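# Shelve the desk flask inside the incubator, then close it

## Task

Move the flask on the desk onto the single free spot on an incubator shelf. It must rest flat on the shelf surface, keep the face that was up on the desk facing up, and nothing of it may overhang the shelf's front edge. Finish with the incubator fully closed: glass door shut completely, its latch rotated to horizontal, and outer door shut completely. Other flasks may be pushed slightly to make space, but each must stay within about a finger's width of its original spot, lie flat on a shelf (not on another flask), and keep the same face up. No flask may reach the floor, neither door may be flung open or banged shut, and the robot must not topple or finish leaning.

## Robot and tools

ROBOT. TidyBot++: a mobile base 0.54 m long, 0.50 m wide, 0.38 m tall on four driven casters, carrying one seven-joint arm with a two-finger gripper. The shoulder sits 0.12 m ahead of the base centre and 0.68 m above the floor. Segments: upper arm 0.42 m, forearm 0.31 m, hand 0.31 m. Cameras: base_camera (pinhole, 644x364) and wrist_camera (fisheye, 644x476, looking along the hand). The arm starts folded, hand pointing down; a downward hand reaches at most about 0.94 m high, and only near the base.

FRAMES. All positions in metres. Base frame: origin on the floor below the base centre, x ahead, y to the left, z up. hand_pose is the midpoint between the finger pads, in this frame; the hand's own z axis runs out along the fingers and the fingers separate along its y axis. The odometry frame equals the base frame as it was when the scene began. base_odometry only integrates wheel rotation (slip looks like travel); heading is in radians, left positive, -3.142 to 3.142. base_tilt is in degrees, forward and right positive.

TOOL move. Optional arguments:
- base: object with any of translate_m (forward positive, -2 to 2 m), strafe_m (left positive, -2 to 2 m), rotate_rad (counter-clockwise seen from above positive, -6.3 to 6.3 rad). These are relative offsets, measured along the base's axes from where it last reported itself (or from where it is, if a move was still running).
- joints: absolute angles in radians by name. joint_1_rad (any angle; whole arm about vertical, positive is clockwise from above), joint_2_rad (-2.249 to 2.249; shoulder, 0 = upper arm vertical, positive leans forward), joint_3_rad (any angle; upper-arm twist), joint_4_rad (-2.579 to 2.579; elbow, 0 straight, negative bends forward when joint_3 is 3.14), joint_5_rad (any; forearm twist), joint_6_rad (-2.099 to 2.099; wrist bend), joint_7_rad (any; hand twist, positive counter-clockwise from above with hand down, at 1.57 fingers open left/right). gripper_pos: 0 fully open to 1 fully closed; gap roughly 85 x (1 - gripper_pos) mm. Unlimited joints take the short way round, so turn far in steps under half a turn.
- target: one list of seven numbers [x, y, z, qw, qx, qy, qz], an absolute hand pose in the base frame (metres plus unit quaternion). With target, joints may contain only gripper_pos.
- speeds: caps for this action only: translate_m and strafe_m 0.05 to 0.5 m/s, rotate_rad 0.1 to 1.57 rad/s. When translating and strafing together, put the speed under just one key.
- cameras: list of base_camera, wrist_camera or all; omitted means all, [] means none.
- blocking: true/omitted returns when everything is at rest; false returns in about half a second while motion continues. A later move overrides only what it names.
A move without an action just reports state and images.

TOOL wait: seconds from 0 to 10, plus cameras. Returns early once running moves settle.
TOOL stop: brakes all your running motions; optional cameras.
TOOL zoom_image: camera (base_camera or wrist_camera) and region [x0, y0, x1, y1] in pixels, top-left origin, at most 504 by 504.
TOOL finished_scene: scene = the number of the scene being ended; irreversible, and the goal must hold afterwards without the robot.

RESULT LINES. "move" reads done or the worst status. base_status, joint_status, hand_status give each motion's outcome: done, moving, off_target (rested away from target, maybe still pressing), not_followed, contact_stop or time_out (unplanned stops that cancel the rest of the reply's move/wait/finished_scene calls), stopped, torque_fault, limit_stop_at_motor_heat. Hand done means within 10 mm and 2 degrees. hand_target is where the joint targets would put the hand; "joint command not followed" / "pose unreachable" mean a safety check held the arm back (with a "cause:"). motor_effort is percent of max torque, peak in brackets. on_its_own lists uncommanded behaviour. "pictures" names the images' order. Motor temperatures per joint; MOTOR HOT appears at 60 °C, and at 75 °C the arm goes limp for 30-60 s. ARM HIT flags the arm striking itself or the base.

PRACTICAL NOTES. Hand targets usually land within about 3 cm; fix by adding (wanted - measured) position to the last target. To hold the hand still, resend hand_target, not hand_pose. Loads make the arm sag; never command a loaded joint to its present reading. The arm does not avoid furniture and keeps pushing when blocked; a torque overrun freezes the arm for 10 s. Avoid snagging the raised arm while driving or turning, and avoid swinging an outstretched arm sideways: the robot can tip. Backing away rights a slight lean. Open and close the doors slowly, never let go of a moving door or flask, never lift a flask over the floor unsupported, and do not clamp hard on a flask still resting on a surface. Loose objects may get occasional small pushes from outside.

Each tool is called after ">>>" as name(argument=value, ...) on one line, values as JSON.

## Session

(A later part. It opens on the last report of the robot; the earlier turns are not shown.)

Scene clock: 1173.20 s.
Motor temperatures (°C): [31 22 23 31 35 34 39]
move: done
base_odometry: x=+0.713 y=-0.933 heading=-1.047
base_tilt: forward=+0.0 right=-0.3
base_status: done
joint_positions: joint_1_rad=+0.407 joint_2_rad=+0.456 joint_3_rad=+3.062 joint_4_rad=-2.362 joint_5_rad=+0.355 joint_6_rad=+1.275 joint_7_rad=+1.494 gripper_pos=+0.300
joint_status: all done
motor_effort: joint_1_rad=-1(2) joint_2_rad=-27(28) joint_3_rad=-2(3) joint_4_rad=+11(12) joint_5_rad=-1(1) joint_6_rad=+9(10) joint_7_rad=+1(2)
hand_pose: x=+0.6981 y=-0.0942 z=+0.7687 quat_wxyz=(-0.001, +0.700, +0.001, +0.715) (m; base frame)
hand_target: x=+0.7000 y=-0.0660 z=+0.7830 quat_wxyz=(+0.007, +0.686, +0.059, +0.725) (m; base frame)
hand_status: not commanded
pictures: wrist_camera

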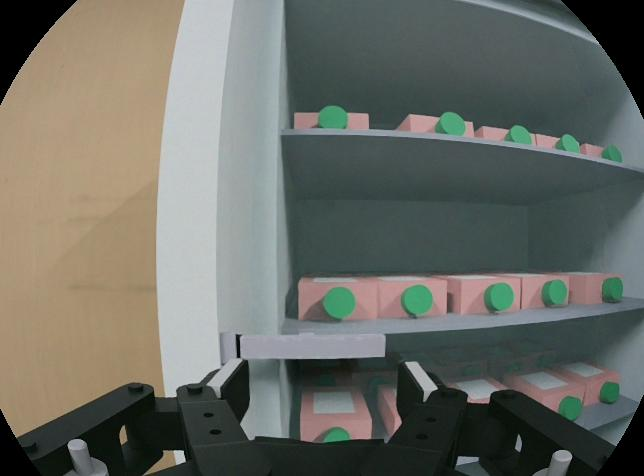

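>>> move(base={"translate_m": -0.45}, joints={"gripper_pos": 1.0}, target=[0.58, 0.0, 0.98, 0, 0.72, 0, 0.69], cameras=["wrist_camera"])

>>> move(base={"strafe_m": -0.7})

Scene clock: 1194.20 s.
Motor temperatures (°C): [31 22 23 31 35 34 39]
move: off_target
base_odometry: x=+0.488 y=-0.543 heading=-1.047
base_tilt: forward=+0.0 right=-0.3
base_status: done
joint_positions: joint_1_rad=+0.007 joint_2_rad=-0.371 joint_3_rad=+3.132 joint_4_rad=-2.223 joint_5_rad=+0.078 joint_6_rad=+0.271 joint_7_rad=+1.494 gripper_pos=+0.999
joint_status: all done
motor_effort: joint_1_rad=+0(1) joint_2_rad=-8(29) joint_3_rad=+0(4) joint_4_rad=+21(22) joint_5_rad=+0(2) joint_6_rad=+9(10) joint_7_rad=+0(1)
hand_pose: x=+0.5796 y=+0.0096 z=+0.9827 quat_wxyz=(-0.008, +0.711, +0.008, +0.703) (m; base frame)
hand_target: x=+0.5800 y=+0.0000 z=+0.9800 quat_wxyz=(+0.000, +0.722, +0.000, +0.692) (m; base frame)
hand_status: off_target (0.010 m and 2.2 deg from the pose sent, 0.260 m and 3.7 deg at the start)
pictures: wrist_camera

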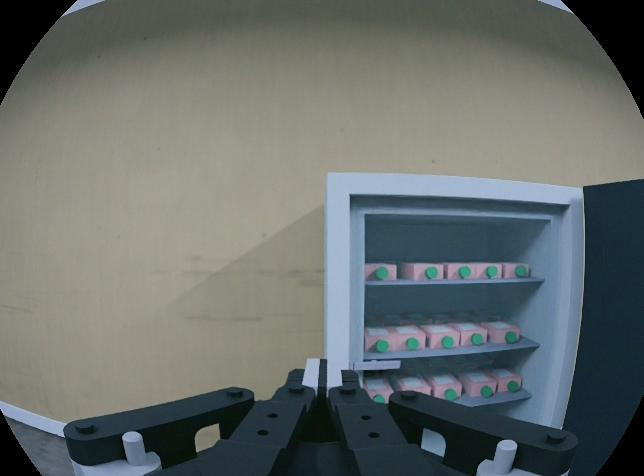

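Scene clock: 1196.77 s.
Motor temperatures (°C): [31 22 23 31 35 34 39]
move: done
base_odometry: x=-0.118 y=-0.893 heading=-1.047
base_tilt: forward=+0.1 right=-0.3
base_status: done
joint_positions: joint_1_rad=+0.004 joint_2_rad=-0.371 joint_3_rad=+3.141 joint_4_rad=-2.222 joint_5_rad=+0.075 joint_6_rad=+0.268 joint_7_rad=+1.494 gripper_pos=+0.999
joint_status: not commanded
motor_effort: joint_1_rad=+0(2) joint_2_rad=-8(8) joint_3_rad=+0(2) joint_4_rad=+21(22) joint_5_rad=+0(1) joint_6_rad=+9(9) joint_7_rad=+0(1)
hand_pose: x=+0.5798 y=+0.0060 z=+0.9829 quat_wxyz=(-0.008, +0.712, +0.004, +0.702) (m; base frame)
hand_target: x=+0.5800 y=+0.0000 z=+0.9800 quat_wxyz=(+0.000, +0.722, +0.000, +0.692) (m; base frame)
hand_status: not commanded
pictures: base_camera, wrist_camera

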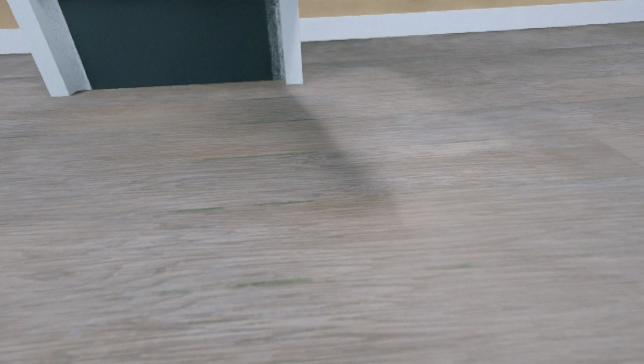

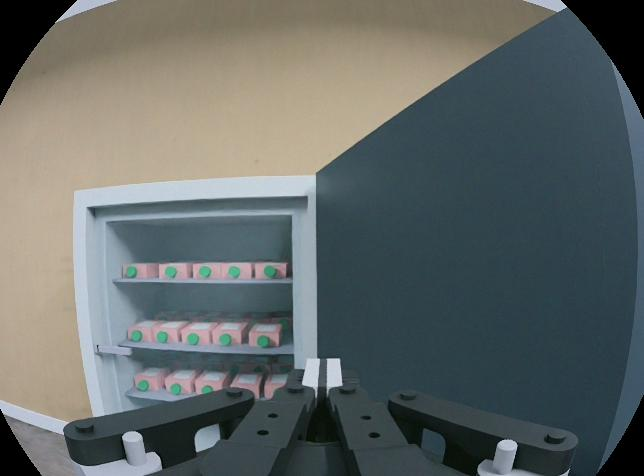

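>>> move(base={"strafe_m": -0.68}, cameras=["wrist_camera"])

Scene clock: 1207.53 s.
Motor temperatures (°C): [31 22 23 31 35 34 39]
move: done
base_odometry: x=-0.707 y=-1.233 heading=-1.047
base_tilt: forward=+0.1 right=-0.2
base_status: done
joint_positions: joint_1_rad=+0.002 joint_2_rad=-0.371 joint_3_rad=+3.143 joint_4_rad=-2.222 joint_5_rad=+0.074 joint_6_rad=+0.268 joint_7_rad=+1.494 gripper_pos=+0.999
joint_status: not commanded
motor_effort: joint_1_rad=+0(2) joint_2_rad=-8(9) joint_3_rad=+0(3) joint_4_rad=+22(22) joint_5_rad=+0(1) joint_6_rad=+9(9) joint_7_rad=+0(1)
hand_pose: x=+0.5799 y=+0.0056 z=+0.9829 quat_wxyz=(-0.008, +0.712, +0.004, +0.702) (m; base frame)
hand_target: x=+0.5800 y=+0.0000 z=+0.9800 quat_wxyz=(+0.000, +0.722, +0.000, +0.692) (m; base frame)
hand_status: not commanded
pictures: wrist_camera

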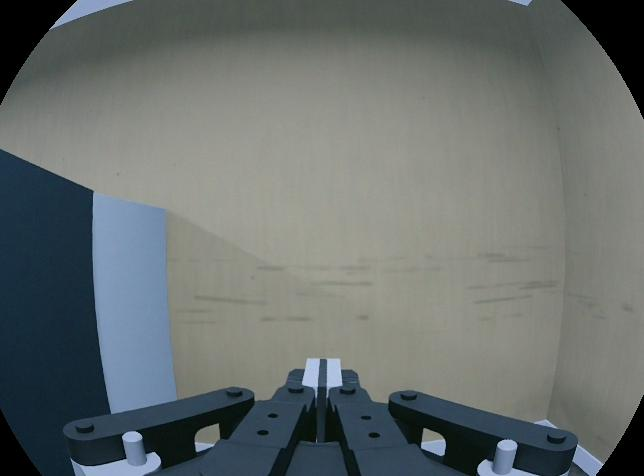

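>>> move(base={"strafe_m": -0.08}, cameras=[])

>>> move(base={"translate_m": 0.32}, speeds={"translate_m": 0.25}, cameras=["wrist_camera"])

Scene clock: 1224.90 s.
Motor temperatures (°C): [31 21 23 31 35 34 39]
move: done
base_odometry: x=-0.777 y=-1.273 heading=-1.047
base_tilt: forward=-0.1 right=-0.2
base_status: done
joint_positions: joint_1_rad=+0.002 joint_2_rad=-0.371 joint_3_rad=+3.148 joint_4_rad=-2.222 joint_5_rad=+0.074 joint_6_rad=+0.268 joint_7_rad=+1.494 gripper_pos=+0.999
joint_status: not commanded
motor_effort: joint_1_rad=-1(2) joint_2_rad=-8(8) joint_3_rad=-1(2) joint_4_rad=+21(22) joint_5_rad=+0(1) joint_6_rad=+9(9) joint_7_rad=+0(1)
hand_pose: x=+0.5800 y=+0.0033 z=+0.9830 quat_wxyz=(-0.007, +0.712, +0.001, +0.702) (m; base frame)
hand_target: x=+0.5800 y=+0.0000 z=+0.9800 quat_wxyz=(+0.000, +0.722, +0.000, +0.692) (m; base frame)
hand_status: not commanded
pictures: none
No camera images: "cameras" was empty.

Scene clock: 1226.97 s.
Motor temperatures (°C): [31 21 23 31 35 34 39]
move: done
base_odometry: x=-0.617 y=-1.551 heading=-1.047
base_tilt: forward=+0.0 right=-0.3
base_status: done
joint_positions: joint_1_rad=+0.002 joint_2_rad=-0.371 joint_3_rad=+3.148 joint_4_rad=-2.220 joint_5_rad=+0.074 joint_6_rad=+0.266 joint_7_rad=+1.494 gripper_pos=+0.999
joint_status: not commanded
motor_effort: joint_1_rad=-1(1) joint_2_rad=-8(10) joint_3_rad=+0(1) joint_4_rad=+22(22) joint_5_rad=+0(0) joint_6_rad=+9(9) joint_7_rad=+1(1)
hand_pose: x=+0.5801 y=+0.0033 z=+0.9834 quat_wxyz=(-0.007, +0.712, +0.001, +0.702) (m; base frame)
hand_target: x=+0.5800 y=+0.0000 z=+0.9800 quat_wxyz=(+0.000, +0.722, +0.000, +0.692) (m; base frame)
hand_status: not commanded
pictures: wrist_camera

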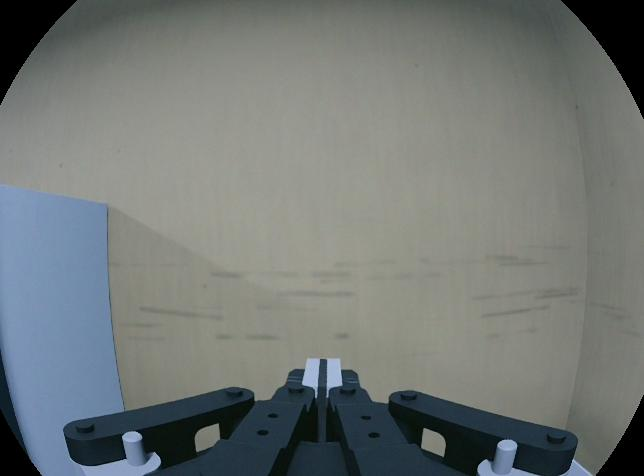

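>>> move(base={"strafe_m": 0.4}, speeds={"strafe_m": 0.25}, cameras=["wrist_camera"])

Scene clock: 1249.83 s.
Motor temperatures (°C): [31 21 23 31 35 34 39]
move: done
base_odometry: x=-0.270 y=-1.351 heading=-1.048
base_tilt: forward=+0.1 right=-0.3
base_status: done
joint_positions: joint_1_rad=+0.001 joint_2_rad=-0.371 joint_3_rad=+3.148 joint_4_rad=-2.220 joint_5_rad=+0.073 joint_6_rad=+0.266 joint_7_rad=+1.494 gripper_pos=+0.999
joint_status: not commanded
motor_effort: joint_1_rad=+0(2) joint_2_rad=-8(8) joint_3_rad=+0(2) joint_4_rad=+21(22) joint_5_rad=+0(1) joint_6_rad=+9(9) joint_7_rad=+0(1)
hand_pose: x=+0.5801 y=+0.0034 z=+0.9832 quat_wxyz=(-0.007, +0.712, +0.001, +0.702) (m; base frame)
hand_target: x=+0.5800 y=+0.0000 z=+0.9800 quat_wxyz=(+0.000, +0.722, +0.000, +0.692) (m; base frame)
hand_status: not commanded
pictures: wrist_camera

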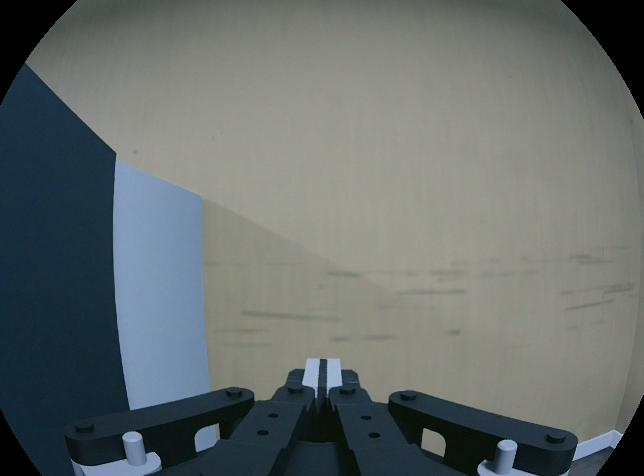

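>>> move(base={"strafe_m": 0.5}, speeds={"strafe_m": 0.13})

Scene clock: 1257.17 s.
Motor temperatures (°C): [31 21 23 31 35 34 39]
move: done
base_odometry: x=+0.163 y=-1.101 heading=-1.048
base_tilt: forward=+0.1 right=-0.3
base_status: done
joint_positions: joint_1_rad=+0.001 joint_2_rad=-0.366 joint_3_rad=+3.161 joint_4_rad=-2.203 joint_5_rad=+0.067 joint_6_rad=+0.258 joint_7_rad=+1.494 gripper_pos=+0.999
joint_status: not commanded
motor_effort: joint_1_rad=+0(8) joint_2_rad=-8(11) joint_3_rad=+0(14) joint_4_rad=+22(32) joint_5_rad=+0(1) joint_6_rad=+9(11) joint_7_rad=+1(1)
hand_pose: x=+0.5833 y=-0.0040 z=+0.9894 quat_wxyz=(-0.006, +0.710, -0.007, +0.704) (m; base frame)
hand_target: x=+0.5800 y=+0.0000 z=+0.9800 quat_wxyz=(+0.000, +0.722, +0.000, +0.692) (m; base frame)
hand_status: not commanded
pictures: base_camera, wrist_camera

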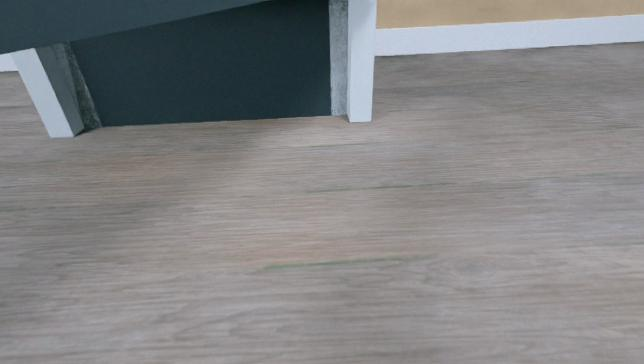

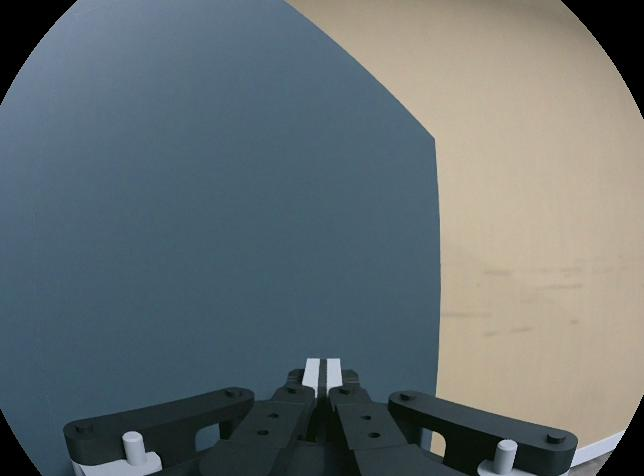

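>>> move(base={"strafe_m": 0.35, "translate_m": 0.12}, speeds={"strafe_m": 0.15}, cameras=["wrist_camera"])

Scene clock: 1264.10 s.
Motor temperatures (°C): [31 21 23 31 35 34 39]
move: done
base_odometry: x=+0.526 y=-1.030 heading=-1.048
base_tilt: forward=+0.0 right=-0.3
base_status: done
joint_positions: joint_1_rad=+0.001 joint_2_rad=-0.372 joint_3_rad=+3.162 joint_4_rad=-2.205 joint_5_rad=+0.062 joint_6_rad=+0.255 joint_7_rad=+1.494 gripper_pos=+0.999
joint_status: not commanded
motor_effort: joint_1_rad=+0(7) joint_2_rad=-8(9) joint_3_rad=+0(8) joint_4_rad=+22(24) joint_5_rad=+0(2) joint_6_rad=+9(11) joint_7_rad=+0(1)
hand_pose: x=+0.5813 y=-0.0053 z=+0.9896 quat_wxyz=(-0.007, +0.710, -0.010, +0.704) (m; base frame)
hand_target: x=+0.5800 y=+0.0000 z=+0.9800 quat_wxyz=(+0.000, +0.722, +0.000, +0.692) (m; base frame)
hand_status: not commanded
pictures: wrist_camera

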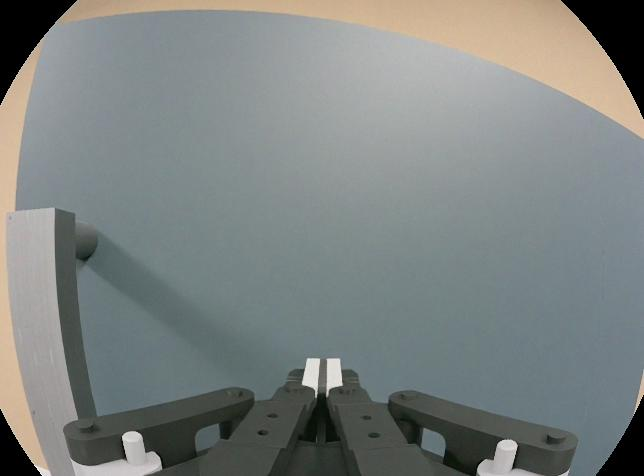

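>>> move(base={"translate_m": 0.18, "strafe_m": 0.03}, speeds={"translate_m": 0.1}, cameras=["wrist_camera"])

>>> move(base={"translate_m": 0.1}, speeds={"translate_m": 0.06})

Scene clock: 1271.13 s.
Motor temperatures (°C): [31 21 23 31 35 34 39]
move: done
base_odometry: x=+0.642 y=-1.171 heading=-1.048
base_tilt: forward=+0.0 right=-0.4
base_status: done
joint_positions: joint_1_rad=+0.001 joint_2_rad=-0.375 joint_3_rad=+3.162 joint_4_rad=-2.207 joint_5_rad=+0.062 joint_6_rad=+0.254 joint_7_rad=+1.494 gripper_pos=+0.999
joint_status: not commanded
motor_effort: joint_1_rad=-1(1) joint_2_rad=-8(11) joint_3_rad=-1(2) joint_4_rad=+21(26) joint_5_rad=+0(1) joint_6_rad=+9(10) joint_7_rad=+1(1)
hand_pose: x=+0.5801 y=-0.0052 z=+0.9897 quat_wxyz=(-0.007, +0.710, -0.010, +0.704) (m; base frame)
hand_target: x=+0.5800 y=+0.0000 z=+0.9800 quat_wxyz=(+0.000, +0.722, +0.000, +0.692) (m; base frame)
hand_status: not commanded
pictures: wrist_camera

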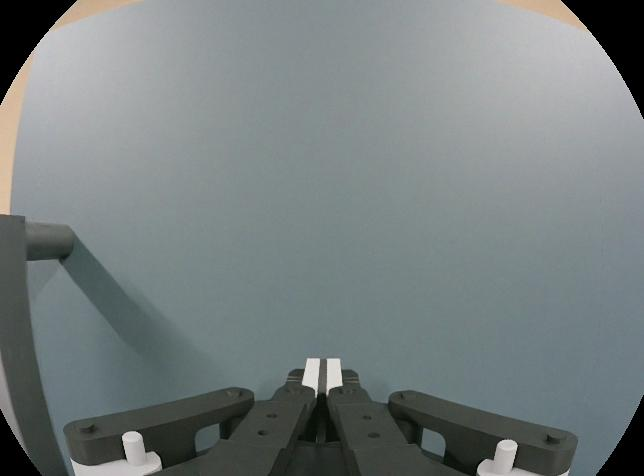

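Scene clock: 1275.20 s.
Motor temperatures (°C): [31 21 23 31 35 34 39]
move: time_out
base_odometry: x=+0.691 y=-1.255 heading=-1.049
base_tilt: forward=+0.0 right=-0.3
base_status: translate_m time_out (by the wheels' count: +0.097 of +0.100)
joint_positions: joint_1_rad=+0.001 joint_2_rad=-0.538 joint_3_rad=+3.160 joint_4_rad=-2.296 joint_5_rad=+0.062 joint_6_rad=+0.201 joint_7_rad=+1.494 gripper_pos=+0.999
joint_status: not commanded
motor_effort: joint_1_rad=+1(1) joint_2_rad=+28(31) joint_3_rad=+1(2) joint_4_rad=+38(41) joint_5_rad=+0(1) joint_6_rad=+17(19) joint_7_rad=+0(1)
hand_pose: x=+0.5237 y=-0.0044 z=+0.9890 quat_wxyz=(-0.007, +0.702, -0.010, +0.712) (m; base frame)
hand_target: x=+0.5800 y=+0.0000 z=+0.9800 quat_wxyz=(+0.000, +0.722, +0.000, +0.692) (m; base frame)
hand_status: not commanded
pictures: base_camera, wrist_camera

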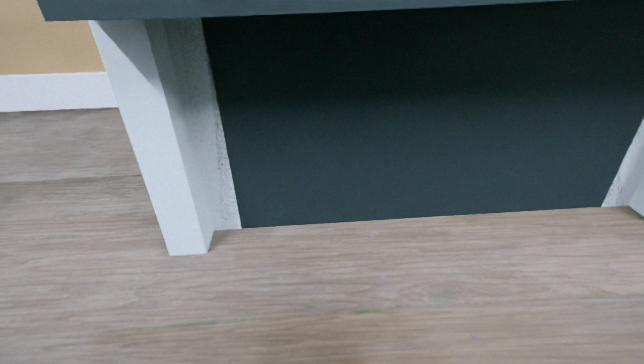

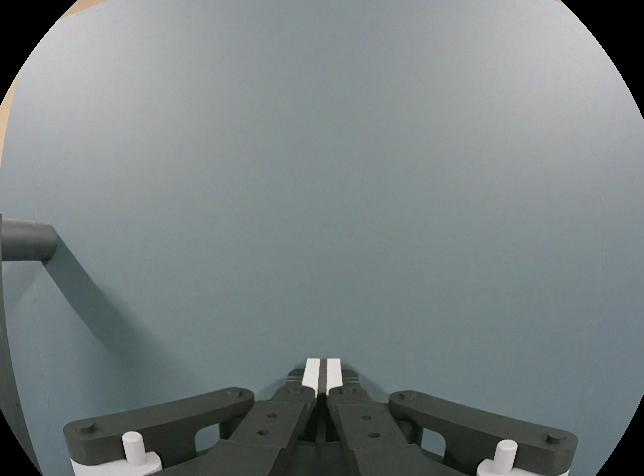

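>>> move(base={"translate_m": -0.5}, speeds={"translate_m": 0.3})

Scene clock: 1281.37 s.
Motor temperatures (°C): [31 21 23 31 35 34 39]
move: done
base_odometry: x=+0.441 y=-0.821 heading=-1.049
base_tilt: forward=+0.0 right=-0.3
base_status: done
joint_positions: joint_1_rad=+0.000 joint_2_rad=-0.372 joint_3_rad=+3.160 joint_4_rad=-2.207 joint_5_rad=+0.062 joint_6_rad=+0.208 joint_7_rad=+1.494 gripper_pos=+0.999
joint_status: not commanded
motor_effort: joint_1_rad=+0(2) joint_2_rad=-8(27) joint_3_rad=+0(3) joint_4_rad=+22(35) joint_5_rad=+0(1) joint_6_rad=+9(15) joint_7_rad=+1(1)
hand_pose: x=+0.5806 y=-0.0043 z=+0.9740 quat_wxyz=(-0.007, +0.727, -0.010, +0.687) (m; base frame)
hand_target: x=+0.5800 y=+0.0000 z=+0.9800 quat_wxyz=(+0.000, +0.722, +0.000, +0.692) (m; base frame)
hand_status: not commanded
pictures: base_camera, wrist_camera

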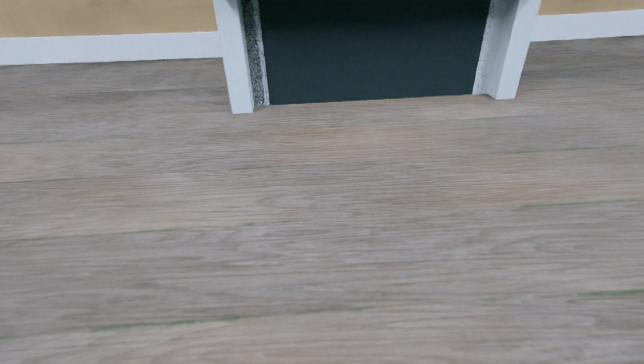

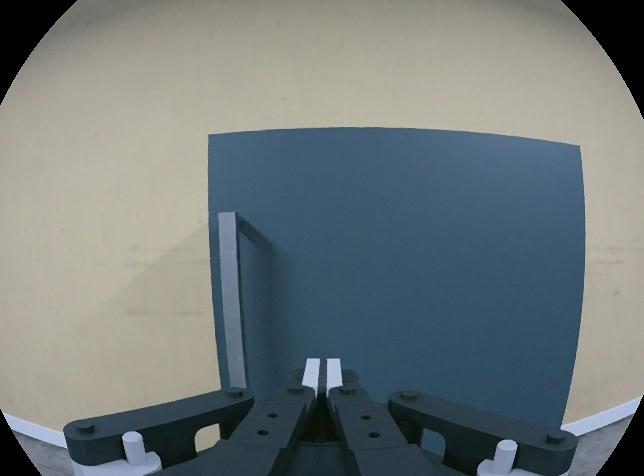

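>>> finished_scene(scene=1)

The scene is finished: the task was done.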